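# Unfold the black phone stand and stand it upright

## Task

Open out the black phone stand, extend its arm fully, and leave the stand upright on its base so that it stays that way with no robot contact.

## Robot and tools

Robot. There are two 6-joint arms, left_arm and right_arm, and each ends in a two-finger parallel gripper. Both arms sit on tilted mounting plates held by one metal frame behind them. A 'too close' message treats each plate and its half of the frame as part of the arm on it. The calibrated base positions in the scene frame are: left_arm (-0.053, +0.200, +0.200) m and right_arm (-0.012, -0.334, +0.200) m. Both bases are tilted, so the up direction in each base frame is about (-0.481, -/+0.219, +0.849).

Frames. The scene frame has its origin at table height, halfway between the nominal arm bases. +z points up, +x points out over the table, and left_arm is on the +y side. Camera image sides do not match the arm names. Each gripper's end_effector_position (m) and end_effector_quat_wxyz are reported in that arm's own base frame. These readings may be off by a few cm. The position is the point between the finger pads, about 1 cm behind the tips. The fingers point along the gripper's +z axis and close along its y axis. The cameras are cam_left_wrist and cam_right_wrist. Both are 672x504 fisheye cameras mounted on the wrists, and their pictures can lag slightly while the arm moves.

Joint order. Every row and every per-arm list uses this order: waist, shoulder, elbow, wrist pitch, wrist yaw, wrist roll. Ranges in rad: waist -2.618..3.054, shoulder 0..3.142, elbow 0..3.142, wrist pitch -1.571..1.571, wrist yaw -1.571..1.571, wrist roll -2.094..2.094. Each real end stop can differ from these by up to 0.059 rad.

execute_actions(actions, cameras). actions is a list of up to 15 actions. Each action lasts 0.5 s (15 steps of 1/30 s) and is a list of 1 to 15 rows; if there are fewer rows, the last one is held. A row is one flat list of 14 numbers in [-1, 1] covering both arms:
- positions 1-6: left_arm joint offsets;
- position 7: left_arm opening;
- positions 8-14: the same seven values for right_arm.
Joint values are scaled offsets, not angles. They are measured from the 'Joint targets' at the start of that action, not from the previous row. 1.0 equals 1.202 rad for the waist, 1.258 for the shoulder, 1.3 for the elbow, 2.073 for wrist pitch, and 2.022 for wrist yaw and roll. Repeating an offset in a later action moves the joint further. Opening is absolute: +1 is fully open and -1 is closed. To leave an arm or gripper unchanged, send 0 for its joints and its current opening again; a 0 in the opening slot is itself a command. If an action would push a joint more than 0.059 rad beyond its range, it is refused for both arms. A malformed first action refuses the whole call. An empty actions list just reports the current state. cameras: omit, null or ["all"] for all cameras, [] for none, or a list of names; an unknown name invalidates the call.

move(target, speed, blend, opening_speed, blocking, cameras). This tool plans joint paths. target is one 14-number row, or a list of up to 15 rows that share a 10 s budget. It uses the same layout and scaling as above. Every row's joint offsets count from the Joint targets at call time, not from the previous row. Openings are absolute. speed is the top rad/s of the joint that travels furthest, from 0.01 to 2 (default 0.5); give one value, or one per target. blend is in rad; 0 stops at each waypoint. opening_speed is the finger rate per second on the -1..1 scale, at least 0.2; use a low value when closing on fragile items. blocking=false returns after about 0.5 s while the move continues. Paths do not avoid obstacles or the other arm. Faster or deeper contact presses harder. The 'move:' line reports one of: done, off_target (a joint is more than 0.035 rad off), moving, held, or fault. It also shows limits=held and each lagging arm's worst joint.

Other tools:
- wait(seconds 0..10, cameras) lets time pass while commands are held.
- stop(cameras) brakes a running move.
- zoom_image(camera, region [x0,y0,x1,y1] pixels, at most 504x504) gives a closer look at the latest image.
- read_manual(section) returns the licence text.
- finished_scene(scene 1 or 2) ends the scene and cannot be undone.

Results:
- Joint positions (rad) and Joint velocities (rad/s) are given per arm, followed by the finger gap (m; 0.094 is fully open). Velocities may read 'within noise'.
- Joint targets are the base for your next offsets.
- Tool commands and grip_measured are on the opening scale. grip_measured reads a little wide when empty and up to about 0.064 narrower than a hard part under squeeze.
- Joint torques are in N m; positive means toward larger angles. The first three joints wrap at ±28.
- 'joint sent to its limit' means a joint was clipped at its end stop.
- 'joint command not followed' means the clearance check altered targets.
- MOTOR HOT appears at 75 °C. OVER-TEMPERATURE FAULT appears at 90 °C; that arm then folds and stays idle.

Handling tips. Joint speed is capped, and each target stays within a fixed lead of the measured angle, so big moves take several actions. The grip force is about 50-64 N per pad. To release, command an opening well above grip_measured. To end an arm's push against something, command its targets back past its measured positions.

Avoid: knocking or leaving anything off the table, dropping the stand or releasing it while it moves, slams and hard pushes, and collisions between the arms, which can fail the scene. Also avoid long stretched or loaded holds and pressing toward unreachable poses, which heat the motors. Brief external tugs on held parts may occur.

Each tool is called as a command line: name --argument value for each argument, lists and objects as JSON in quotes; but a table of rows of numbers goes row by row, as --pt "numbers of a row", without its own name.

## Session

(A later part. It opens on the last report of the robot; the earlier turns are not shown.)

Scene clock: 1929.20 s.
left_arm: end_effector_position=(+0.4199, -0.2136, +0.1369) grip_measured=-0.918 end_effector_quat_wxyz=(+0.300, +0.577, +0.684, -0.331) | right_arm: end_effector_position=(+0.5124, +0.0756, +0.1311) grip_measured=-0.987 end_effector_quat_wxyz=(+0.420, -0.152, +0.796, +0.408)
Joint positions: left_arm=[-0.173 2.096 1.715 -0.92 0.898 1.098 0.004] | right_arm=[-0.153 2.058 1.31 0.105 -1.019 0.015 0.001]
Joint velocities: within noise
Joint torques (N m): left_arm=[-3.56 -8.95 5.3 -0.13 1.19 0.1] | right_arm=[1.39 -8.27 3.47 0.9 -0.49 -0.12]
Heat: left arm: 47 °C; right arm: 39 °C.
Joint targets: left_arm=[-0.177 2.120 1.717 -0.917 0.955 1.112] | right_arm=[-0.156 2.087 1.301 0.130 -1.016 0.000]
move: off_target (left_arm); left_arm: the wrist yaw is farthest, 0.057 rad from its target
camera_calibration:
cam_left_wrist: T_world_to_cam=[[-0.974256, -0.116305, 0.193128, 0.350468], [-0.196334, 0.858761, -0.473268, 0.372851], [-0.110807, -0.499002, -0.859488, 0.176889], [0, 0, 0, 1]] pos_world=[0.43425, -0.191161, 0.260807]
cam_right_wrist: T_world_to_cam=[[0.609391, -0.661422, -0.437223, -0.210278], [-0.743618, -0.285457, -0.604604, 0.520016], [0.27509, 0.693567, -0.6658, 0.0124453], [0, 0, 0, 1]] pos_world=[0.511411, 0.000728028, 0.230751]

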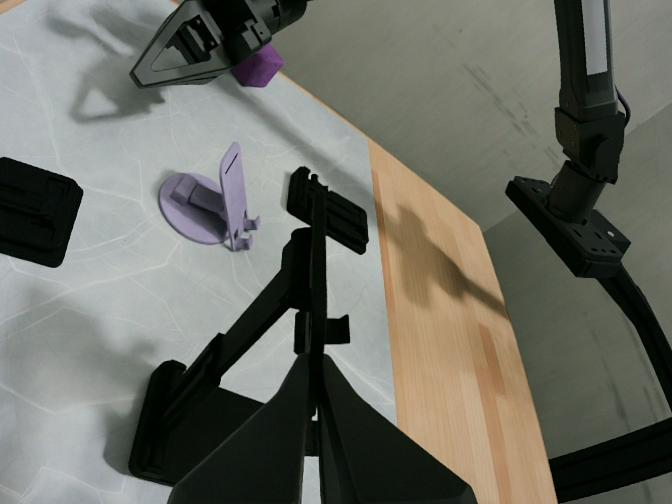

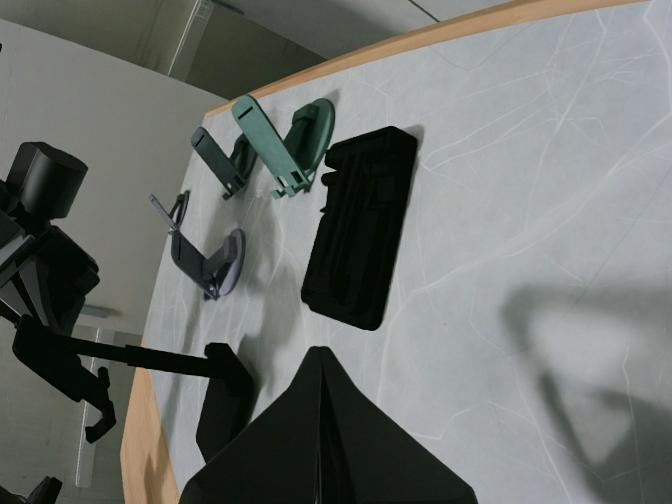

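move --target '[0.0024,0.0079,0.0014,0.0022,0.0004,0.0022,-1,0,0,0,0,0,0,-1]' --speed 0.05

zoom_image --camera "cam_right_wrist" --region '[120, 270, 320, 470]'

Scene clock: 1934.27 s.
left_arm: end_effector_position=(+0.4217, -0.2127, +0.1334) grip_measured=-0.918 end_effector_quat_wxyz=(+0.301, +0.577, +0.684, -0.331) | right_arm: end_effector_position=(+0.5125, +0.0756, +0.1313) grip_measured=-0.987 end_effector_quat_wxyz=(+0.420, -0.152, +0.796, +0.408)
Joint positions: left_arm=[-0.169 2.105 1.715 -0.914 0.9 1.103 0.004] | right_arm=[-0.153 2.058 1.31 0.107 -1.019 0.015 0.001]
Joint velocities: within noise
Joint torques (N m): left_arm=[-3.59 -8.96 5.41 -0.12 1.19 0.11] | right_arm=[1.4 -8.27 3.47 0.9 -0.49 -0.12]
Heat: left arm: 47 °C; right arm: 39 °C.
Joint targets: left_arm=[-0.174 2.130 1.719 -0.912 0.956 1.117] | right_arm=[-0.156 2.087 1.301 0.130 -1.016 0.000]
move: off_target (left_arm); left_arm: the wrist yaw is farthest, 0.056 rad from its target
camera_calibration:
cam_left_wrist: T_world_to_cam=[[-0.974345, -0.116052, 0.192828, 0.353106], [-0.196056, 0.858402, -0.474034, 0.370674], [-0.110512, -0.499678, -0.859133, 0.174252], [0, 0, 0, 1]] pos_world=[0.435977, -0.190138, 0.257329]
cam_right_wrist: T_world_to_cam=[[0.610053, -0.661524, -0.436144, -0.21077], [-0.742701, -0.285599, -0.605664, 0.519921], [0.276099, 0.693412, -0.665545, 0.012015], [0, 0, 0, 1]] pos_world=[0.511409, 0.000728352, 0.230968]

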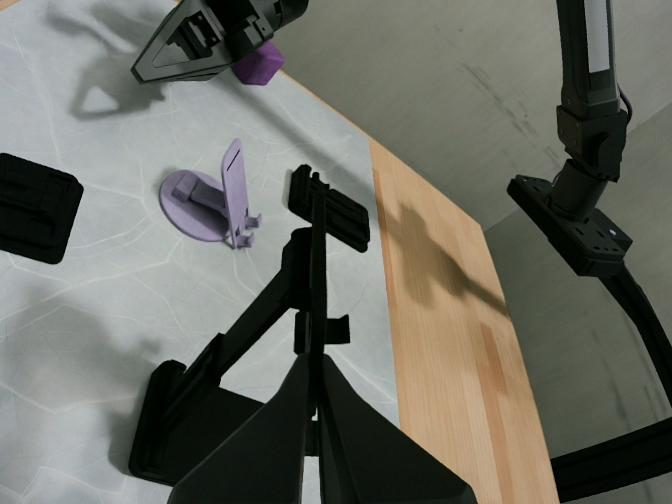

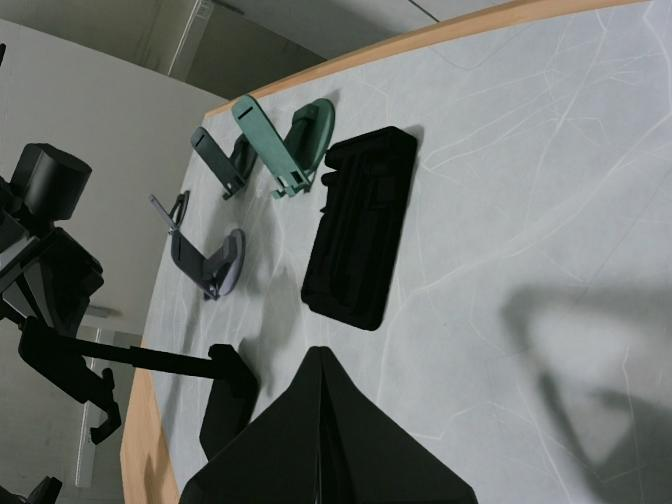

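Scaled by 2.520 from the camera's 672x504 image, which has a finer 960x720 frame.

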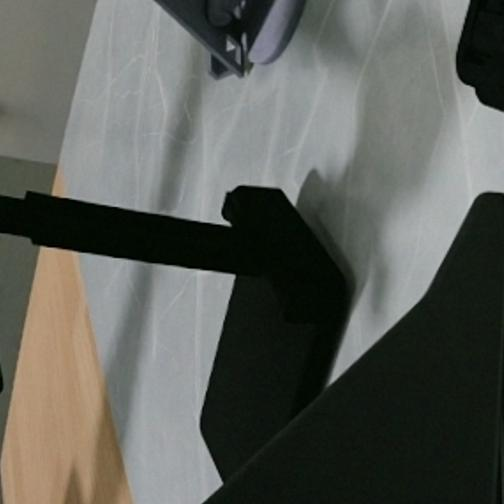

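move --target '[0.0014,0.0047,0.0008,0.0013,0.0002,0.0013,-1,0,0,0,0,0,0,-1]' --speed 0.04

zoom_image --camera "cam_right_wrist" --region '[180, 320, 300, 440]'

move --target '[0.0014,0.0047,0.0008,0.0013,0.0002,0.0013,-1,0,0,0,0,0,0,-1]' --speed 0.04

zoom_image --camera "cam_right_wrist" --region '[180, 320, 300, 440]'

Scene clock: 1941.33 s.
left_arm: end_effector_position=(+0.4221, -0.2131, +0.1320) grip_measured=-0.918 end_effector_quat_wxyz=(+0.301, +0.577, +0.682, -0.332) | right_arm: end_effector_position=(+0.5125, +0.0756, +0.1313) grip_measured=-0.987 end_effector_quat_wxyz=(+0.420, -0.152, +0.796, +0.408)
Joint positions: left_arm=[-0.169 2.11 1.715 -0.911 0.903 1.106 0.004] | right_arm=[-0.153 2.058 1.31 0.107 -1.019 0.015 0.001]
Joint velocities: within noise
Joint torques (N m): left_arm=[-3.44 -8.88 5.48 -0.12 1.16 0.11] | right_arm=[1.39 -8.27 3.45 0.9 -0.5 -0.12]
Heat: left arm: 46 °C; right arm: 38 °C.
Joint targets: left_arm=[-0.172 2.136 1.720 -0.909 0.956 1.120] | right_arm=[-0.156 2.087 1.301 0.130 -1.016 0.000]
move: off_target (left_arm); left_arm: the wrist yaw is farthest, 0.054 rad from its target
camera_calibration:
cam_left_wrist: T_world_to_cam=[[-0.974734, -0.11298, 0.19269, 0.354583], [-0.193577, 0.857695, -0.476327, 0.369543], [-0.111454, -0.501592, -0.857895, 0.17269], [0, 0, 0, 1]] pos_world=[0.436406, -0.190274, 0.255849]
cam_right_wrist: T_world_to_cam=[[0.610053, -0.661524, -0.436144, -0.21077], [-0.742701, -0.285599, -0.605664, 0.519921], [0.276099, 0.693412, -0.665545, 0.012015], [0, 0, 0, 1]] pos_world=[0.511409, 0.000728352, 0.230968]

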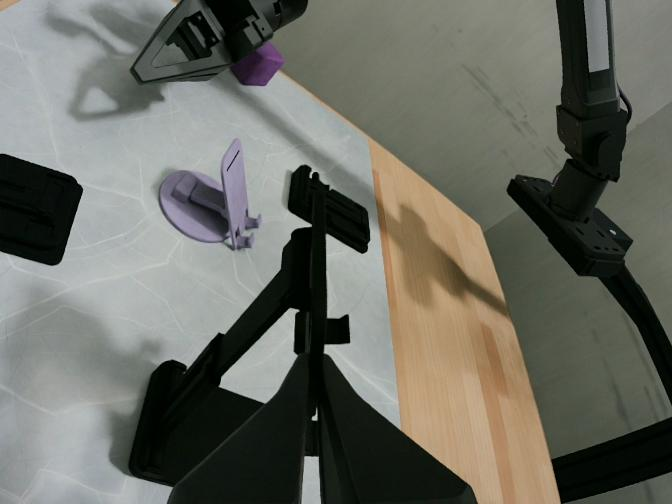

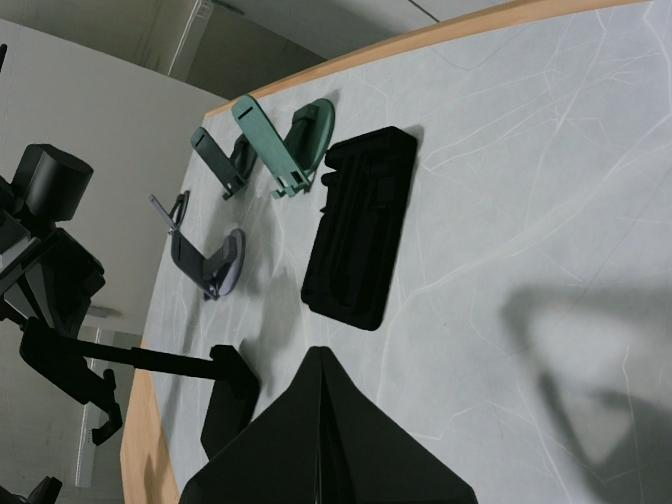

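Scaled by 4.200 from the camera's 672x504 image, which has a finer 960x720 frame.

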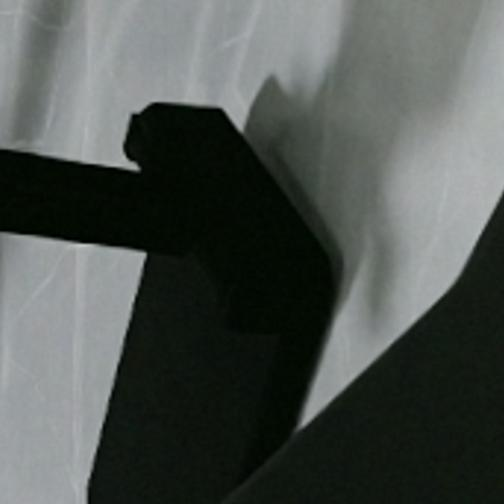

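Scene clock: 1942.10 s.
left_arm: end_effector_position=(+0.4221, -0.2133, +0.1311) grip_measured=-0.918 end_effector_quat_wxyz=(+0.301, +0.576, +0.682, -0.336) | right_arm: end_effector_position=(+0.5125, +0.0756, +0.1313) grip_measured=-0.987 end_effector_quat_wxyz=(+0.420, -0.152, +0.796, +0.408)
Joint positions: left_arm=[-0.168 2.115 1.715 -0.911 0.91 1.106 0.004] | right_arm=[-0.153 2.058 1.31 0.107 -1.019 0.015 0.001]
Joint velocities: within noise
Joint torques (N m): left_arm=[-3.49 -8.79 5.55 -0.11 1.08 0.13] | right_arm=[1.39 -8.27 3.47 0.9 -0.5 -0.12]
Heat: left arm: 46 °C; right arm: 38 °C.
Joint targets: left_arm=[-0.170 2.142 1.721 -0.907 0.956 1.122] | right_arm=[-0.156 2.087 1.301 0.130 -1.016 0.000]
move: off_target (left_arm); left_arm: the wrist yaw is farthest, 0.046 rad from its target
camera_calibration:
cam_left_wrist: T_world_to_cam=[[-0.973653, -0.111254, 0.199053, 0.353795], [-0.19595, 0.85466, -0.480791, 0.37015], [-0.116633, -0.507128, -0.853943, 0.172287], [0, 0, 0, 1]] pos_world=[0.437099, -0.18962, 0.254664]
cam_right_wrist: T_world_to_cam=[[0.610053, -0.661524, -0.436144, -0.21077], [-0.742701, -0.285599, -0.605664, 0.519921], [0.276099, 0.693412, -0.665545, 0.012015], [0, 0, 0, 1]] pos_world=[0.511409, 0.000728352, 0.230968]

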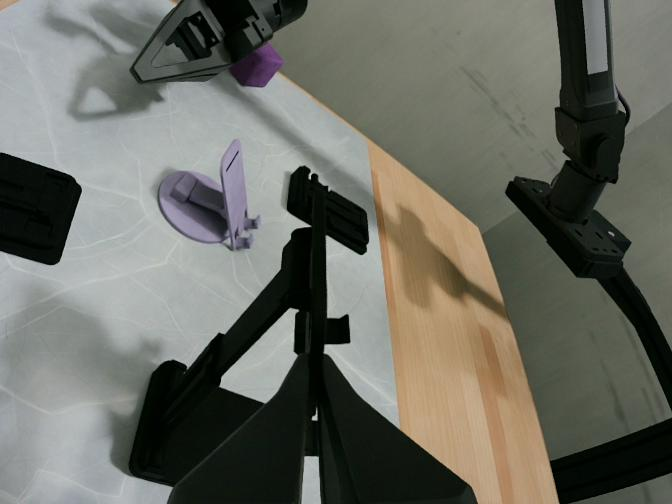

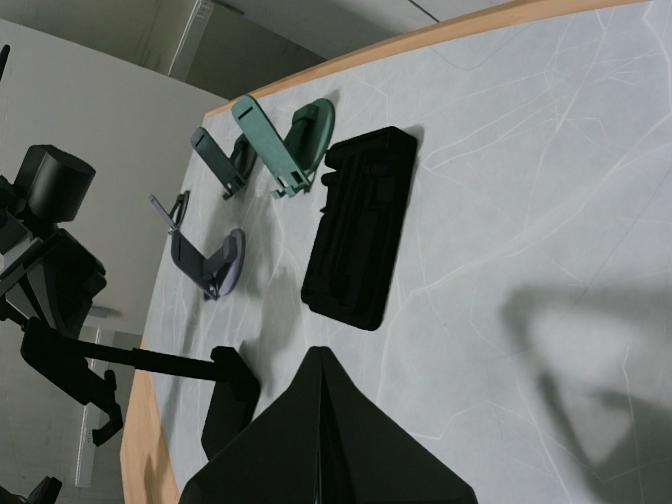

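Scaled by 4.200 from the camera's 672x504 image, which has a finer 960x720 frame.

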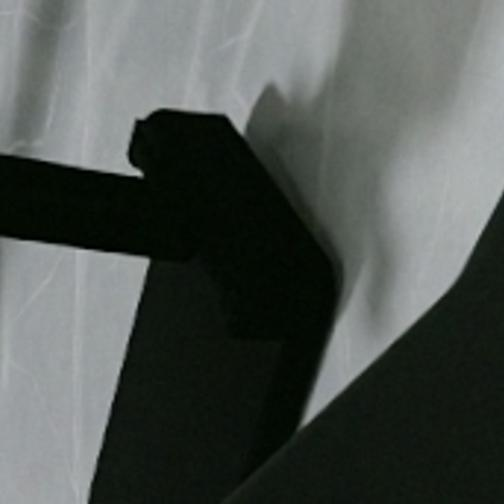

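move --target '[0.0014,0.0047,0.0008,0.0013,0.006,0.0013,-1,0,0,0,0,0,0,-1]' --speed 0.04

zoom_image --camera "cam_right_wrist" --region '[180, 320, 300, 440]'

move --target '[0.0014,0.0047,0.0008,0.0013,0.006,0.0013,-1,0,0,0,0,0,0,-1]' --speed 0.04

zoom_image --camera "cam_right_wrist" --region '[180, 320, 300, 440]'

Scene clock: 1950.17 s.
left_arm: end_effector_position=(+0.4223, -0.2129, +0.1297) grip_measured=-0.918 end_effector_quat_wxyz=(+0.301, +0.573, +0.682, -0.341) | right_arm: end_effector_position=(+0.5125, +0.0756, +0.1313) grip_measured=-0.987 end_effector_quat_wxyz=(+0.420, -0.152, +0.796, +0.408)
Joint positions: left_arm=[-0.165 2.121 1.715 -0.911 0.92 1.108 0.004] | right_arm=[-0.153 2.058 1.31 0.107 -1.019 0.015 0.001]
Joint velocities: within noise
Joint torques (N m): left_arm=[-3.52 -8.81 5.61 -0.11 1.1 0.15] | right_arm=[1.39 -8.28 3.45 0.89 -0.49 -0.12]
Heat: left arm: 46 °C; right arm: 38 °C.
Joint targets: left_arm=[-0.169 2.148 1.722 -0.904 0.968 1.125] | right_arm=[-0.156 2.087 1.301 0.130 -1.016 0.000]
move: off_target (left_arm); left_arm: the wrist yaw is farthest, 0.049 rad from its target
camera_calibration:
cam_left_wrist: T_world_to_cam=[[-0.9724, -0.109513, 0.206023, 0.353274], [-0.198835, 0.85096, -0.48614, 0.37035], [-0.122079, -0.513687, -0.849248, 0.171599], [0, 0, 0, 1]] pos_world=[0.438111, -0.188317, 0.252989]
cam_right_wrist: T_world_to_cam=[[0.610053, -0.661524, -0.436144, -0.21077], [-0.742701, -0.285599, -0.605664, 0.519921], [0.276099, 0.693412, -0.665545, 0.012015], [0, 0, 0, 1]] pos_world=[0.511409, 0.000728352, 0.230968]

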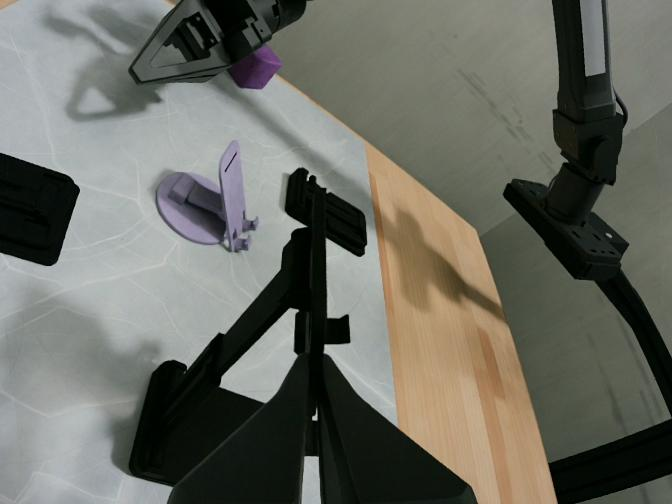

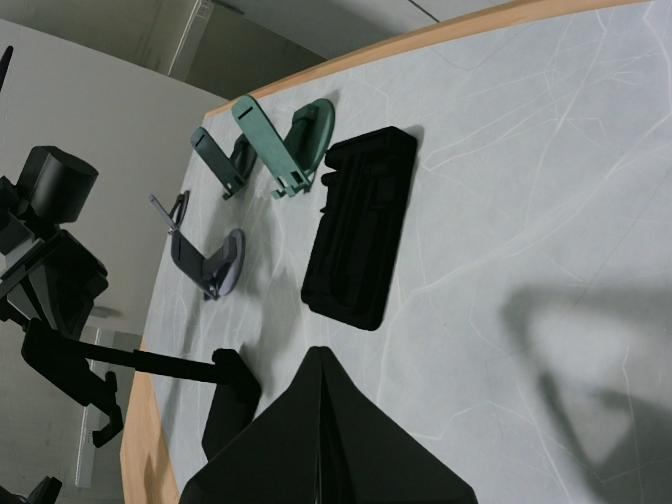

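Scaled by 4.200 from the camera's 672x504 image, which has a finer 960x720 frame.

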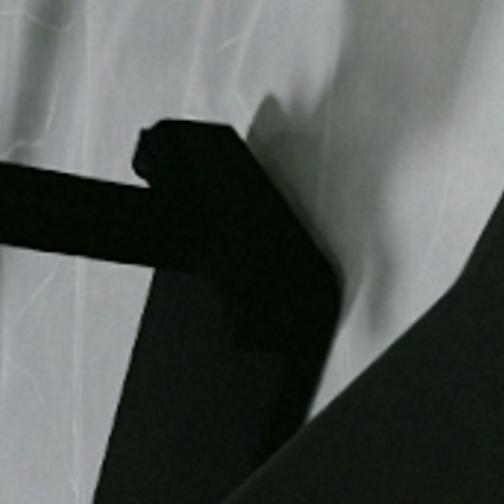

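Scene clock: 1950.93 s.
left_arm: end_effector_position=(+0.4226, -0.2136, +0.1288) grip_measured=-0.918 end_effector_quat_wxyz=(+0.303, +0.572, +0.679, -0.346) | right_arm: end_effector_position=(+0.5125, +0.0756, +0.1313) grip_measured=-0.987 end_effector_quat_wxyz=(+0.420, -0.152, +0.796, +0.408)
Joint positions: left_arm=[-0.163 2.127 1.715 -0.908 0.932 1.111 0.004] | right_arm=[-0.153 2.058 1.31 0.107 -1.019 0.015 0.001]
Joint velocities: within noise
Joint torques (N m): left_arm=[-3.51 -8.8 5.68 -0.11 1.12 0.14] | right_arm=[1.39 -8.27 3.45 0.89 -0.49 -0.12]
Heat: left arm: 46 °C; right arm: 38 °C.
Joint targets: left_arm=[-0.167 2.154 1.723 -0.901 0.981 1.127] | right_arm=[-0.156 2.087 1.301 0.130 -1.016 0.000]
move: off_target (left_arm); left_arm: the wrist yaw is farthest, 0.048 rad from its target
camera_calibration:
cam_left_wrist: T_world_to_cam=[[-0.97224, -0.103962, 0.20962, 0.354282], [-0.19723, 0.846139, -0.495125, 0.370028], [-0.125894, -0.522724, -0.843155, 0.169484], [0, 0, 0, 1]] pos_world=[0.438765, -0.18767, 0.251847]
cam_right_wrist: T_world_to_cam=[[0.610053, -0.661524, -0.436144, -0.21077], [-0.742701, -0.285599, -0.605664, 0.519921], [0.276099, 0.693412, -0.665545, 0.012015], [0, 0, 0, 1]] pos_world=[0.511409, 0.000728352, 0.230968]

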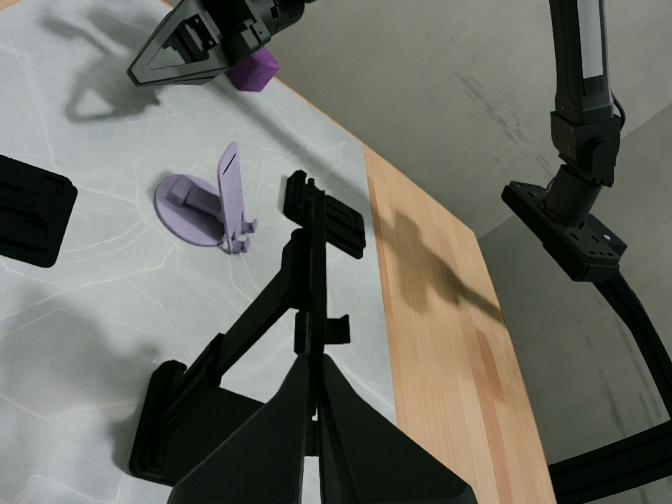

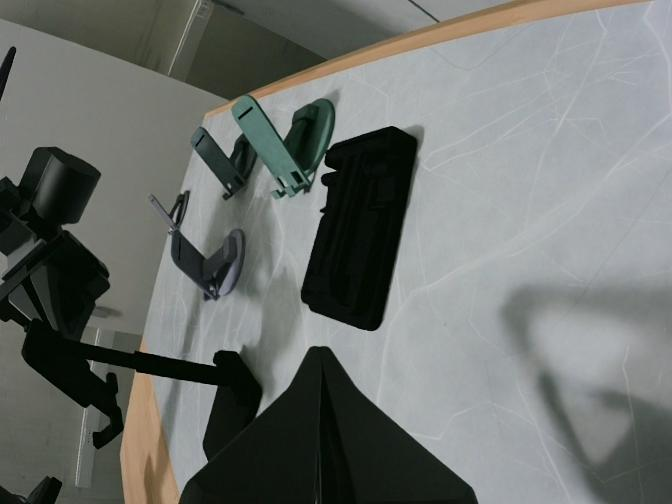

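Scaled by 4.200 from the camera's 672x504 image, which has a finer 960x720 frame.

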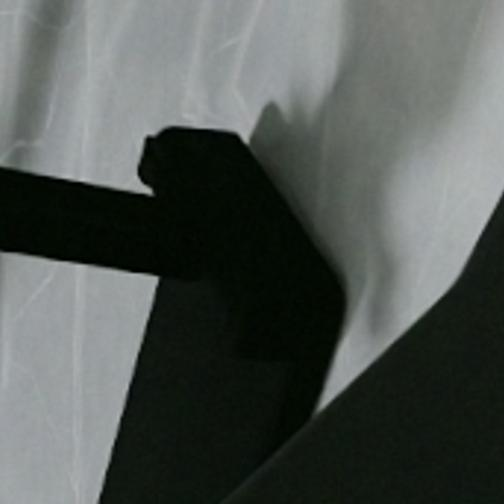

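move --target '[0.0014,0.0047,0.0008,0.0013,0.008,0.0013,-1,0,0,0,0,0,0,-1]' --speed 0.04

zoom_image --camera "cam_right_wrist" --region '[180, 320, 300, 440]'

move --target '[0.0014,0.0047,0.0008,0.0013,0.004,0.0013,-1,0,0,0,0,0,0,-1]' --speed 0.04

zoom_image --camera "cam_right_wrist" --region '[180, 320, 300, 440]'

Scene clock: 1957.13 s.
left_arm: end_effector_position=(+0.4228, -0.2143, +0.1280) grip_measured=-0.918 end_effector_quat_wxyz=(+0.305, +0.571, +0.677, -0.351) | right_arm: end_effector_position=(+0.5125, +0.0756, +0.1313) grip_measured=-0.987 end_effector_quat_wxyz=(+0.420, -0.152, +0.796, +0.408)
Joint positions: left_arm=[-0.162 2.133 1.715 -0.905 0.944 1.114 0.004] | right_arm=[-0.153 2.058 1.31 0.107 -1.019 0.015 0.001]
Joint velocities: within noise
Joint torques (N m): left_arm=[-3.55 -8.87 5.75 -0.11 1.15 0.13] | right_arm=[1.4 -8.27 3.47 0.89 -0.49 -0.12]
Heat: left arm: 45 °C; right arm: 38 °C.
Joint targets: left_arm=[-0.165 2.159 1.724 -0.898 0.997 1.130] | right_arm=[-0.156 2.087 1.301 0.130 -1.016 0.000]
move: off_target (left_arm); left_arm: the wrist yaw is farthest, 0.053 rad from its target
camera_calibration:
cam_left_wrist: T_world_to_cam=[[-0.972055, -0.0984279, 0.213123, 0.355298], [-0.195699, 0.841186, -0.504091, 0.369671], [-0.12966, -0.531712, -0.836941, 0.167367], [0, 0, 0, 1]] pos_world=[0.439414, -0.187, 0.250702]
cam_right_wrist: T_world_to_cam=[[0.610053, -0.661524, -0.436144, -0.21077], [-0.742701, -0.285599, -0.605664, 0.519921], [0.276099, 0.693412, -0.665545, 0.012015], [0, 0, 0, 1]] pos_world=[0.511409, 0.000728352, 0.230968]

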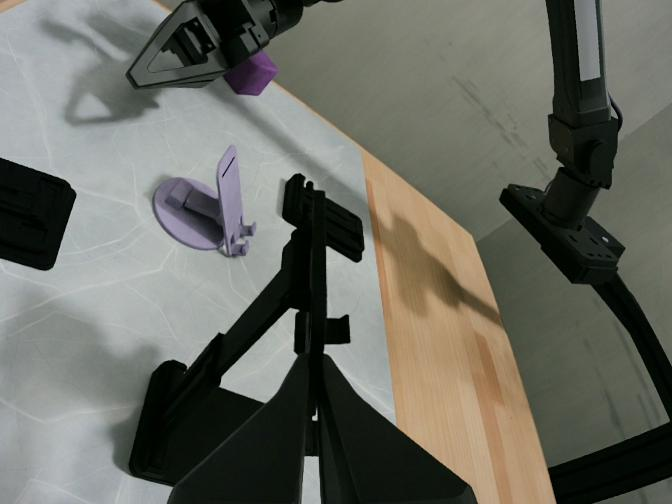

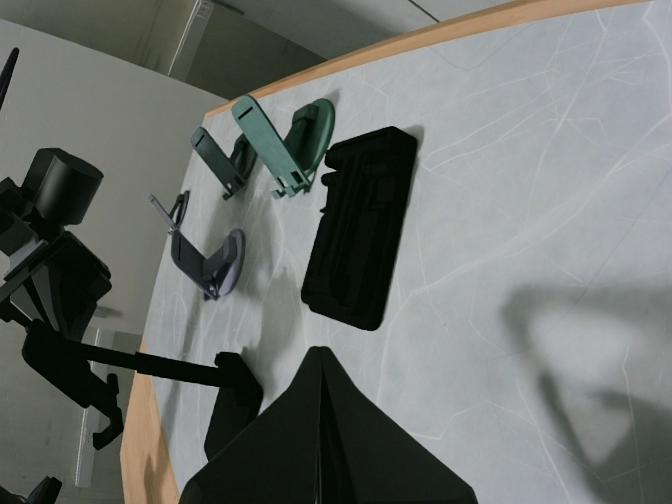

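Scaled by 4.200 from the camera's 672x504 image, which has a finer 960x720 frame.

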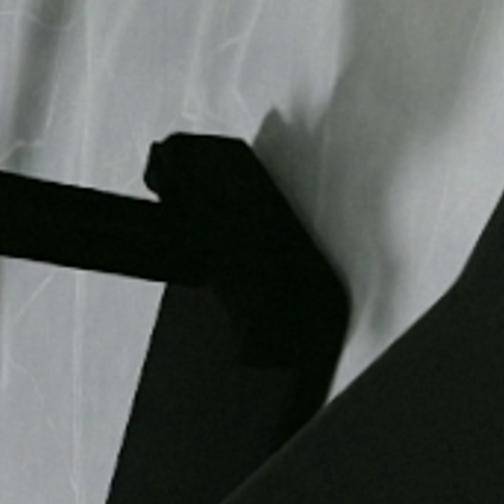

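Scene clock: 1957.90 s.
left_arm: end_effector_position=(+0.4229, -0.2152, +0.1268) grip_measured=-0.918 end_effector_quat_wxyz=(+0.306, +0.571, +0.674, -0.354) | right_arm: end_effector_position=(+0.5125, +0.0756, +0.1313) grip_measured=-0.987 end_effector_quat_wxyz=(+0.420, -0.152, +0.796, +0.408)
Joint positions: left_arm=[-0.162 2.139 1.715 -0.902 0.953 1.117 0.004] | right_arm=[-0.153 2.058 1.31 0.107 -1.019 0.015 0.001]
Joint velocities: within noise
Joint torques (N m): left_arm=[-3.41 -8.87 5.82 -0.12 1.14 0.13] | right_arm=[1.39 -8.28 3.47 0.89 -0.5 -0.12]
Heat: left arm: 45 °C; right arm: 38 °C.
Joint targets: left_arm=[-0.164 2.165 1.725 -0.896 1.005 1.133] | right_arm=[-0.156 2.087 1.301 0.130 -1.016 0.000]
move: off_target (left_arm); left_arm: the wrist yaw is farthest, 0.052 rad from its target
camera_calibration:
cam_left_wrist: T_world_to_cam=[[-0.972021, -0.0927805, 0.215796, 0.356411], [-0.193337, 0.837757, -0.51067, 0.368994], [-0.133404, -0.538103, -0.832255, 0.165442], [0, 0, 0, 1]] pos_world=[0.43985, -0.187035, 0.249212]
cam_right_wrist: T_world_to_cam=[[0.610053, -0.661524, -0.436144, -0.21077], [-0.742701, -0.285599, -0.605664, 0.519921], [0.276099, 0.693412, -0.665545, 0.012015], [0, 0, 0, 1]] pos_world=[0.511409, 0.000728352, 0.230968]

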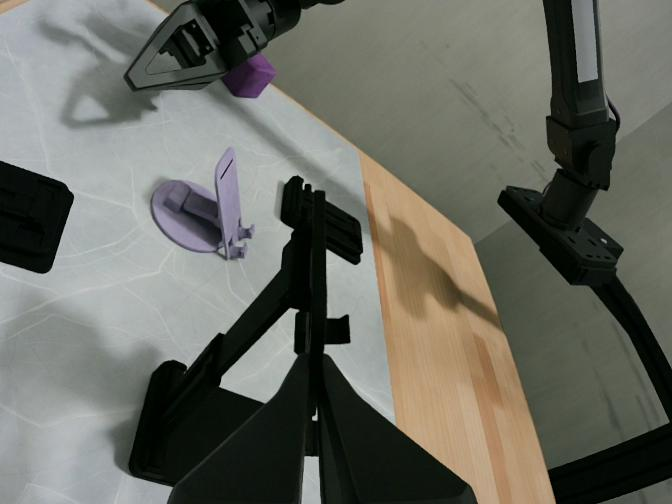

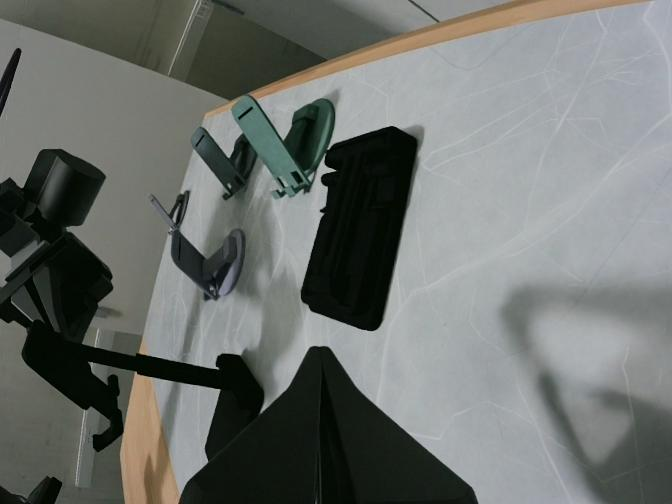

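Scaled by 4.200 from the camera's 672x504 image, which has a finer 960x720 frame.

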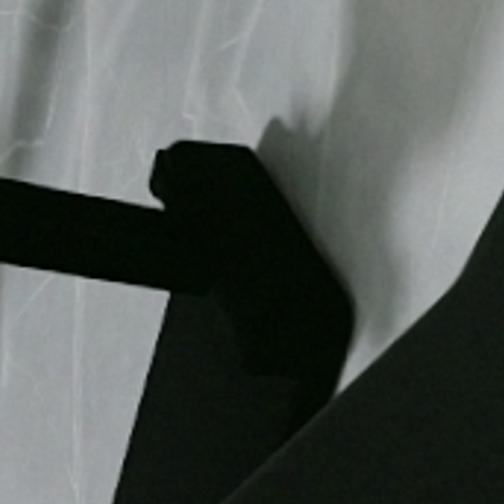

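move --target '[0.0014,0.0047,0.0008,0.0013,0.0,0.0013,-1,0,0,0,0,0,0,-1]' --speed 0.04

zoom_image --camera "cam_right_wrist" --region '[180, 320, 300, 440]'

move --target '[0.0014,0.0047,0.0008,0.0013,0.0,0.0013,-1,0,0,0,0,0,0,-1]' --speed 0.04

zoom_image --camera "cam_right_wrist" --region '[180, 320, 300, 440]'

Scene clock: 1973.17 s.
left_arm: end_effector_position=(+0.4235, -0.2147, +0.1260) grip_measured=-0.918 end_effector_quat_wxyz=(+0.307, +0.569, +0.674, -0.358) | right_arm: end_effector_position=(+0.5125, +0.0756, +0.1313) grip_measured=-0.987 end_effector_quat_wxyz=(+0.420, -0.152, +0.796, +0.408)
Joint positions: left_arm=[-0.159 2.144 1.715 -0.9 0.961 1.117 0.004] | right_arm=[-0.153 2.058 1.31 0.107 -1.019 0.015 0.001]
Joint velocities: within noise
Joint torques (N m): left_arm=[-3.49 -8.79 5.9 -0.11 1.05 0.15] | right_arm=[1.39 -8.27 3.47 0.89 -0.49 -0.12]
Heat: left arm: 45 °C; right arm: 38 °C.
Joint targets: left_arm=[-0.162 2.171 1.726 -0.893 1.005 1.135] | right_arm=[-0.156 2.087 1.301 0.130 -1.016 0.000]
move: off_target (left_arm); left_arm: the wrist yaw is farthest, 0.044 rad from its target
camera_calibration:
cam_left_wrist: T_world_to_cam=[[-0.970988, -0.0924669, 0.220527, 0.356215], [-0.196519, 0.834, -0.515581, 0.369398], [-0.136246, -0.543961, -0.827976, 0.164502], [0, 0, 0, 1]] pos_world=[0.440887, -0.185658, 0.248103]
cam_right_wrist: T_world_to_cam=[[0.610053, -0.661524, -0.436144, -0.21077], [-0.742701, -0.285599, -0.605664, 0.519921], [0.276099, 0.693412, -0.665545, 0.012015], [0, 0, 0, 1]] pos_world=[0.511409, 0.000728352, 0.230968]

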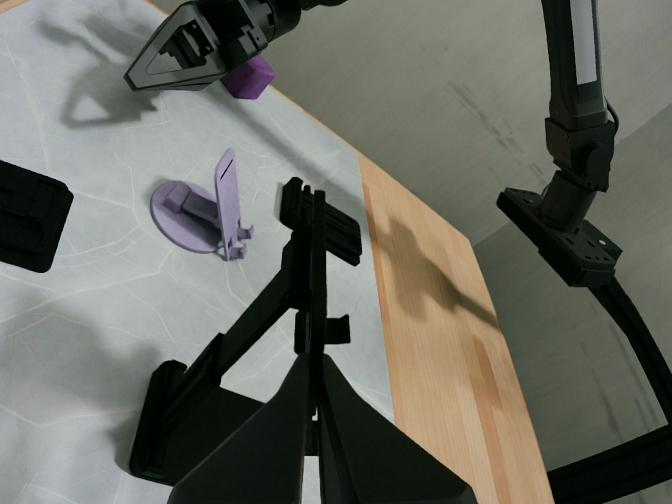

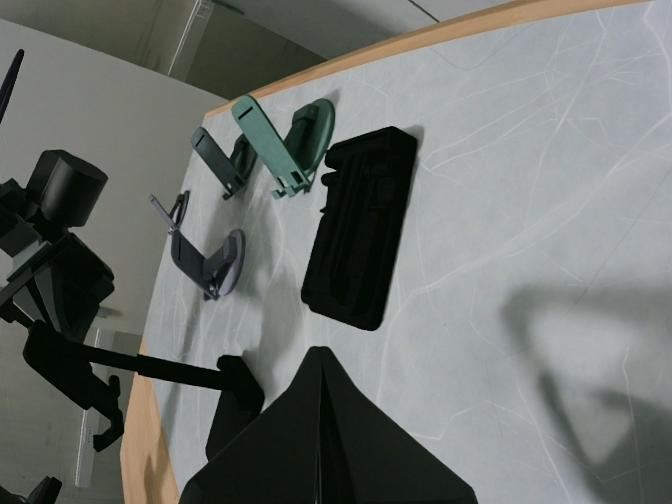

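Scaled by 4.200 from the camera's 672x504 image, which has a finer 960x720 frame.

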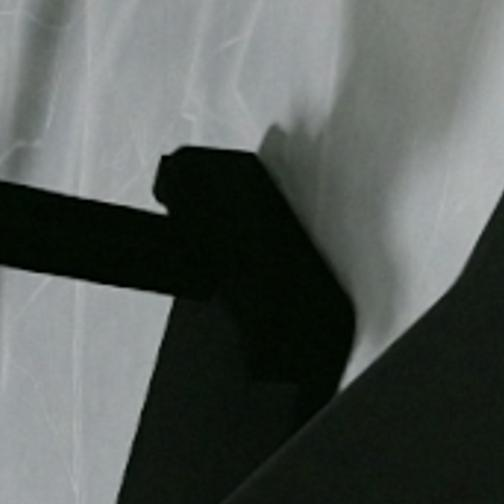

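Scene clock: 1973.90 s.
left_arm: end_effector_position=(+0.4237, -0.2149, +0.1251) grip_measured=-0.918 end_effector_quat_wxyz=(+0.308, +0.569, +0.672, -0.361) | right_arm: end_effector_position=(+0.5125, +0.0756, +0.1313) grip_measured=-0.987 end_effector_quat_wxyz=(+0.420, -0.152, +0.796, +0.408)
Joint positions: left_arm=[-0.157 2.148 1.715 -0.899 0.969 1.121 0.004] | right_arm=[-0.153 2.058 1.31 0.107 -1.019 0.015 0.001]
Joint velocities: within noise
Joint torques (N m): left_arm=[-3.47 -8.65 5.98 -0.11 0.97 0.13] | right_arm=[1.39 -8.27 3.47 0.89 -0.49 -0.12]
Heat: left arm: 45 °C; right arm: 38 °C.
Joint targets: left_arm=[-0.160 2.177 1.727 -0.890 1.005 1.138] | right_arm=[-0.156 2.087 1.301 0.130 -1.016 0.000]
move: off_target (left_arm); left_arm: the wrist yaw is farthest, 0.036 rad from its target
camera_calibration:
cam_left_wrist: T_world_to_cam=[[-0.971163, -0.088195, 0.221503, 0.357478], [-0.194345, 0.831003, -0.521213, 0.368254], [-0.138102, -0.549231, -0.82418, 0.162954], [0, 0, 0, 1]] pos_world=[0.441242, -0.184994, 0.24706]
cam_right_wrist: T_world_to_cam=[[0.610053, -0.661524, -0.436144, -0.21077], [-0.742701, -0.285599, -0.605664, 0.519921], [0.276099, 0.693412, -0.665545, 0.012015], [0, 0, 0, 1]] pos_world=[0.511409, 0.000728352, 0.230968]

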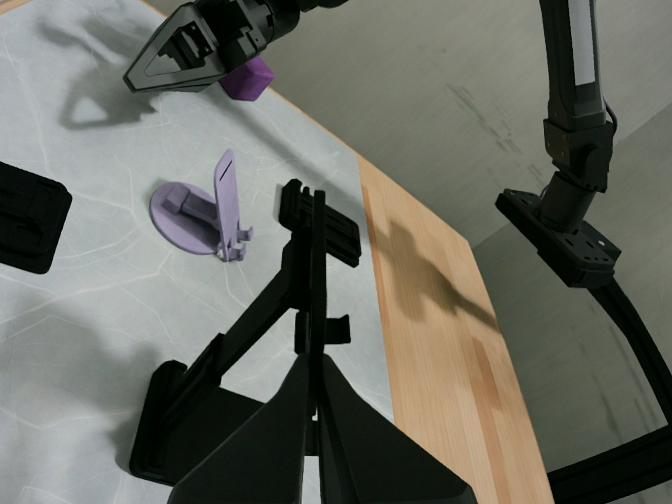

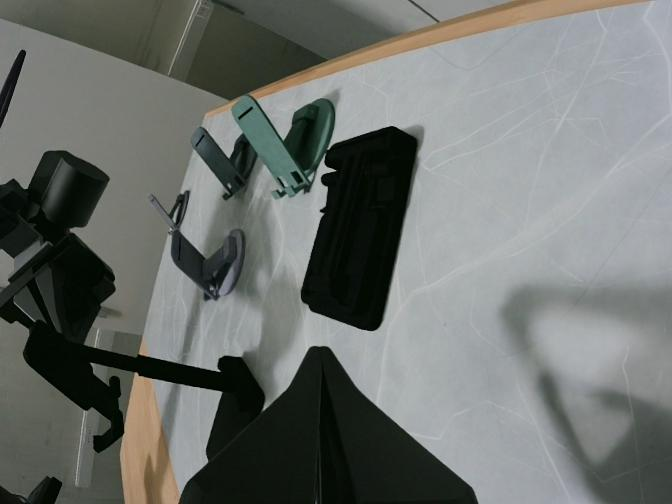

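Scaled by 4.200 from the camera's 672x504 image, which has a finer 960x720 frame.

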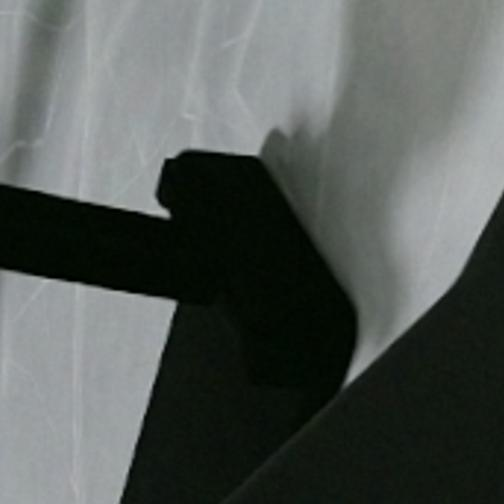

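move --target '[0.0014,0.0047,0.0008,0.0013,0.006,0.0013,-1,0,0,0,0,0,0,-1]' --speed 0.04

zoom_image --camera "cam_right_wrist" --region '[180, 320, 300, 440]'

move --target '[0.0014,0.0047,0.0008,0.0013,0.006,0.0013,-1,0,0,0,0,0,0,-1]' --speed 0.04

zoom_image --camera "cam_right_wrist" --region '[180, 320, 300, 440]'

Scene clock: 1982.07 s.
left_arm: end_effector_position=(+0.4236, -0.2161, +0.1244) grip_measured=-0.918 end_effector_quat_wxyz=(+0.310, +0.569, +0.669, -0.366) | right_arm: end_effector_position=(+0.5125, +0.0756, +0.1313) grip_measured=-0.987 end_effector_quat_wxyz=(+0.420, -0.152, +0.796, +0.408)
Joint positions: left_arm=[-0.157 2.155 1.715 -0.896 0.981 1.126 0.004] | right_arm=[-0.153 2.058 1.31 0.107 -1.019 0.015 0.001]
Joint velocities: within noise
Joint torques (N m): left_arm=[-3.43 -8.68 6.06 -0.11 0.98 0.12] | right_arm=[1.39 -8.27 3.45 0.89 -0.49 -0.12]
Heat: left arm: 45 °C; right arm: 37 °C.
Joint targets: left_arm=[-0.158 2.183 1.728 -0.888 1.017 1.141] | right_arm=[-0.156 2.087 1.301 0.130 -1.016 0.000]
move: off_target (left_arm); left_arm: the wrist yaw is farthest, 0.036 rad from its target
camera_calibration:
cam_left_wrist: T_world_to_cam=[[-0.971387, -0.0804381, 0.223466, 0.358994], [-0.190419, 0.826103, -0.530372, 0.367279], [-0.141944, -0.557749, -0.817782, 0.160624], [0, 0, 0, 1]] pos_world=[0.441458, -0.184945, 0.245927]
cam_right_wrist: T_world_to_cam=[[0.610053, -0.661524, -0.436144, -0.21077], [-0.742701, -0.285599, -0.605664, 0.519921], [0.276099, 0.693412, -0.665545, 0.012015], [0, 0, 0, 1]] pos_world=[0.511409, 0.000728352, 0.230968]

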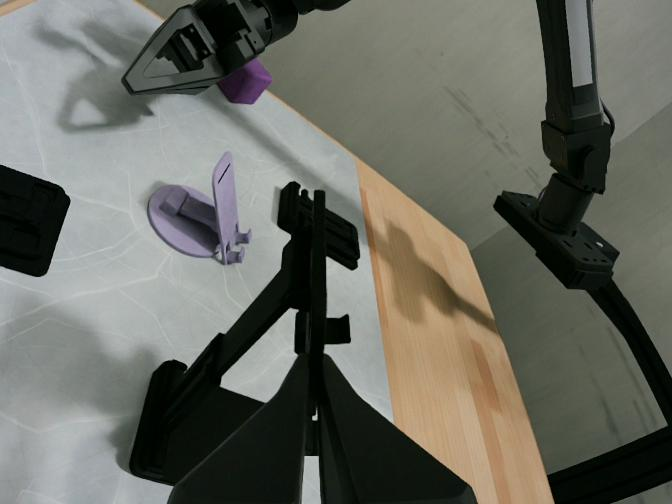

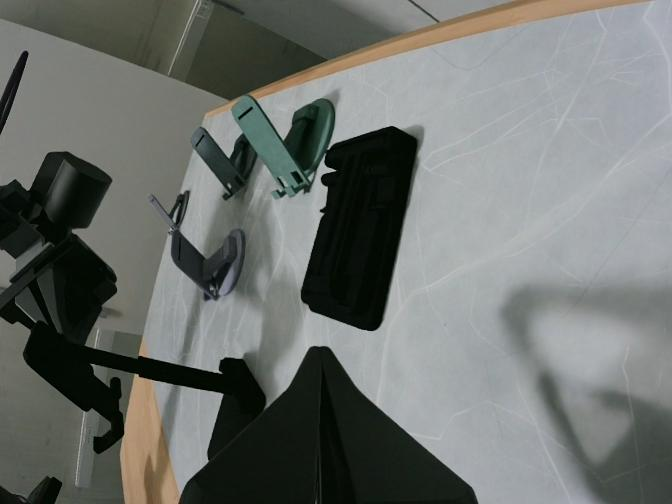

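Scaled by 4.200 from the camera's 672x504 image, which has a finer 960x720 frame.

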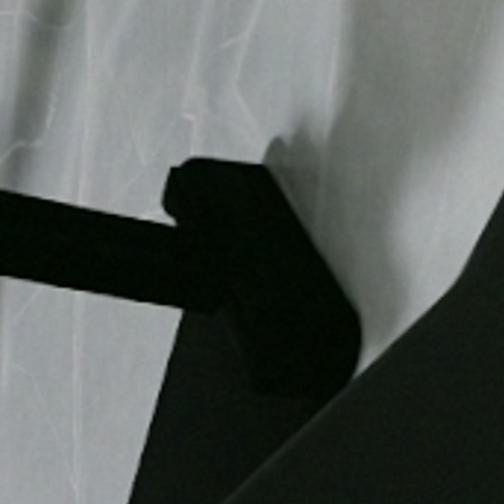

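Scene clock: 1982.80 s.
left_arm: end_effector_position=(+0.4237, -0.2165, +0.1240) grip_measured=-0.918 end_effector_quat_wxyz=(+0.311, +0.567, +0.667, -0.370) | right_arm: end_effector_position=(+0.5125, +0.0756, +0.1313) grip_measured=-0.987 end_effector_quat_wxyz=(+0.420, -0.152, +0.796, +0.408)
Joint positions: left_arm=[-0.156 2.159 1.715 -0.894 0.992 1.127 0.004] | right_arm=[-0.153 2.058 1.31 0.107 -1.019 0.015 0.001]
Joint velocities: within noise
Joint torques (N m): left_arm=[-3.41 -8.58 6.13 -0.11 0.99 0.11] | right_arm=[1.39 -8.28 3.47 0.9 -0.49 -0.12]
Heat: left arm: 45 °C; right arm: 37 °C.
Joint targets: left_arm=[-0.157 2.189 1.729 -0.885 1.029 1.143] | right_arm=[-0.156 2.087 1.301 0.130 -1.016 0.000]
move: off_target (left_arm); left_arm: the wrist yaw is farthest, 0.038 rad from its target
camera_calibration:
cam_left_wrist: T_world_to_cam=[[-0.970769, -0.0764858, 0.227505, 0.359212], [-0.190746, 0.821185, -0.537839, 0.367406], [-0.145686, -0.565513, -0.81177, 0.159275], [0, 0, 0, 1]] pos_world=[0.441997, -0.184162, 0.245178]
cam_right_wrist: T_world_to_cam=[[0.610053, -0.661524, -0.436144, -0.21077], [-0.742701, -0.285599, -0.605664, 0.519921], [0.276099, 0.693412, -0.665545, 0.012015], [0, 0, 0, 1]] pos_world=[0.511409, 0.000728352, 0.230968]

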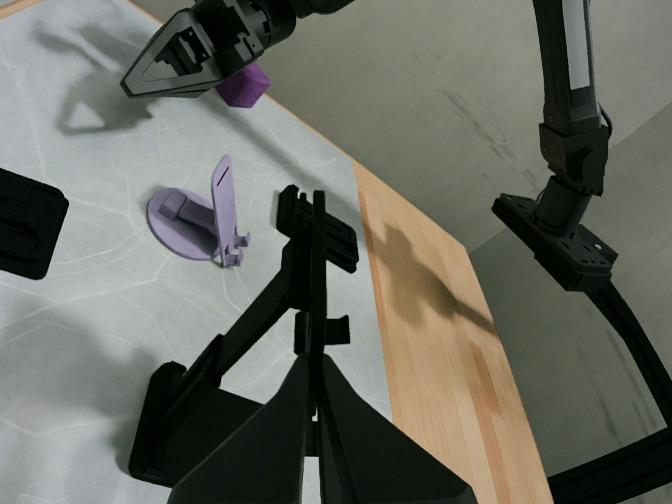

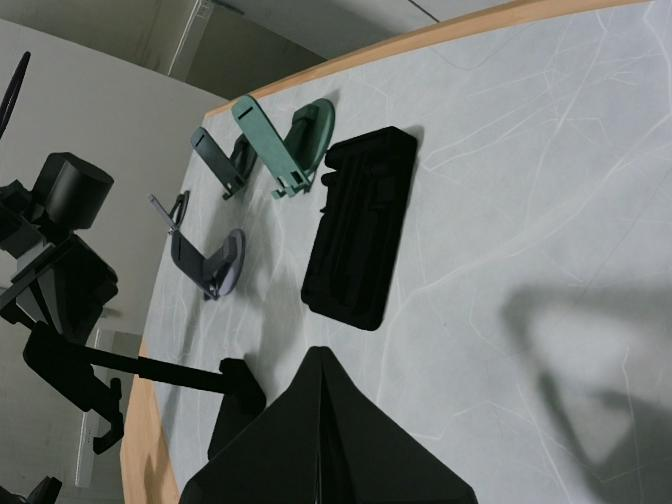

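Scaled by 4.200 from the camera's 672x504 image, which has a finer 960x720 frame.

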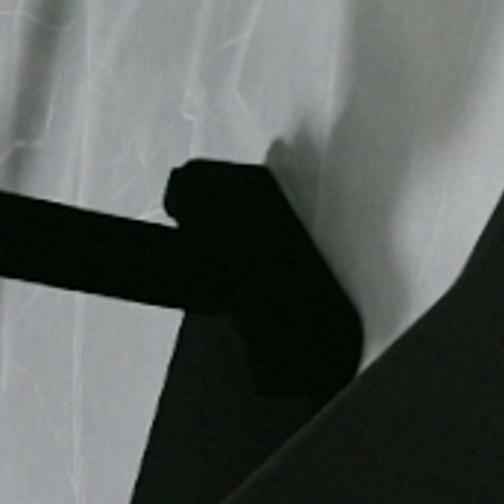

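move --target '[0,0,0,0,0,0,-0.7,0,0,0,0,0,0,-1]' --opening_speed 0.2

Scene clock: 1991.33 s.
left_arm: end_effector_position=(+0.4241, -0.2167, +0.1243) grip_measured=-0.702 end_effector_quat_wxyz=(+0.313, +0.568, +0.665, -0.370) | right_arm: end_effector_position=(+0.5125, +0.0756, +0.1313) grip_measured=-0.987 end_effector_quat_wxyz=(+0.420, -0.152, +0.796, +0.408)
Joint positions: left_arm=[-0.156 2.159 1.715 -0.891 0.993 1.129 0.014] | right_arm=[-0.153 2.058 1.31 0.107 -1.019 0.015 0.001]
Joint velocities: within noise
Joint torques (N m): left_arm=[-3.41 -8.61 6.13 -0.12 0.98 0.11] | right_arm=[1.39 -8.27 3.47 0.89 -0.5 -0.12]
Heat: left arm: 46 °C; right arm: 37 °C.
Joint targets: left_arm=[-0.157 2.189 1.729 -0.885 1.029 1.143] | right_arm=[-0.156 2.087 1.301 0.130 -1.016 0.000]
move: off_target (left_arm); left_arm: the wrist yaw is farthest, 0.036 rad from its target
camera_calibration:
cam_left_wrist: T_world_to_cam=[[-0.971782, -0.0749061, 0.223672, 0.360773], [-0.187574, 0.820353, -0.54022, 0.366619], [-0.143024, -0.566931, -0.811254, 0.15799], [0, 0, 0, 1]] pos_world=[0.441958, -0.184163, 0.24553]
cam_right_wrist: T_world_to_cam=[[0.610053, -0.661524, -0.436144, -0.21077], [-0.742701, -0.285599, -0.605664, 0.519921], [0.276099, 0.693412, -0.665545, 0.012015], [0, 0, 0, 1]] pos_world=[0.511409, 0.000728352, 0.230968]

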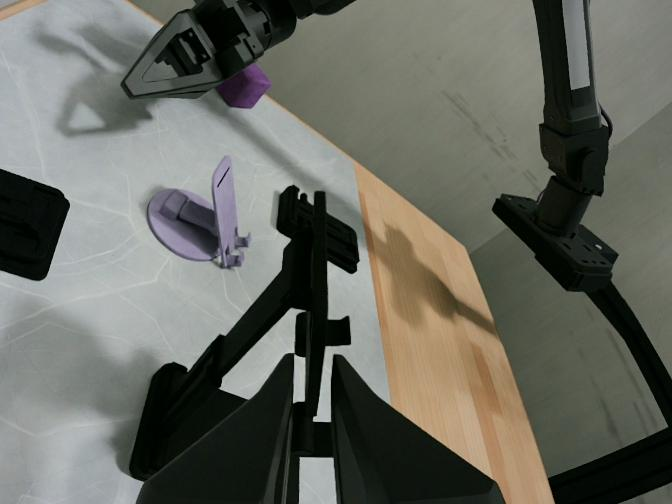

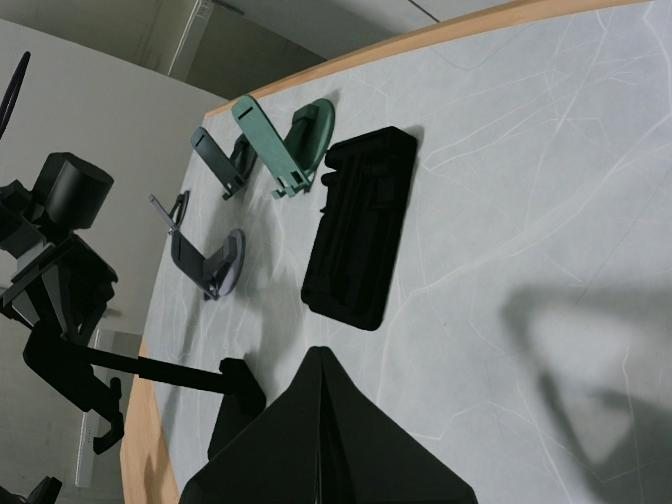

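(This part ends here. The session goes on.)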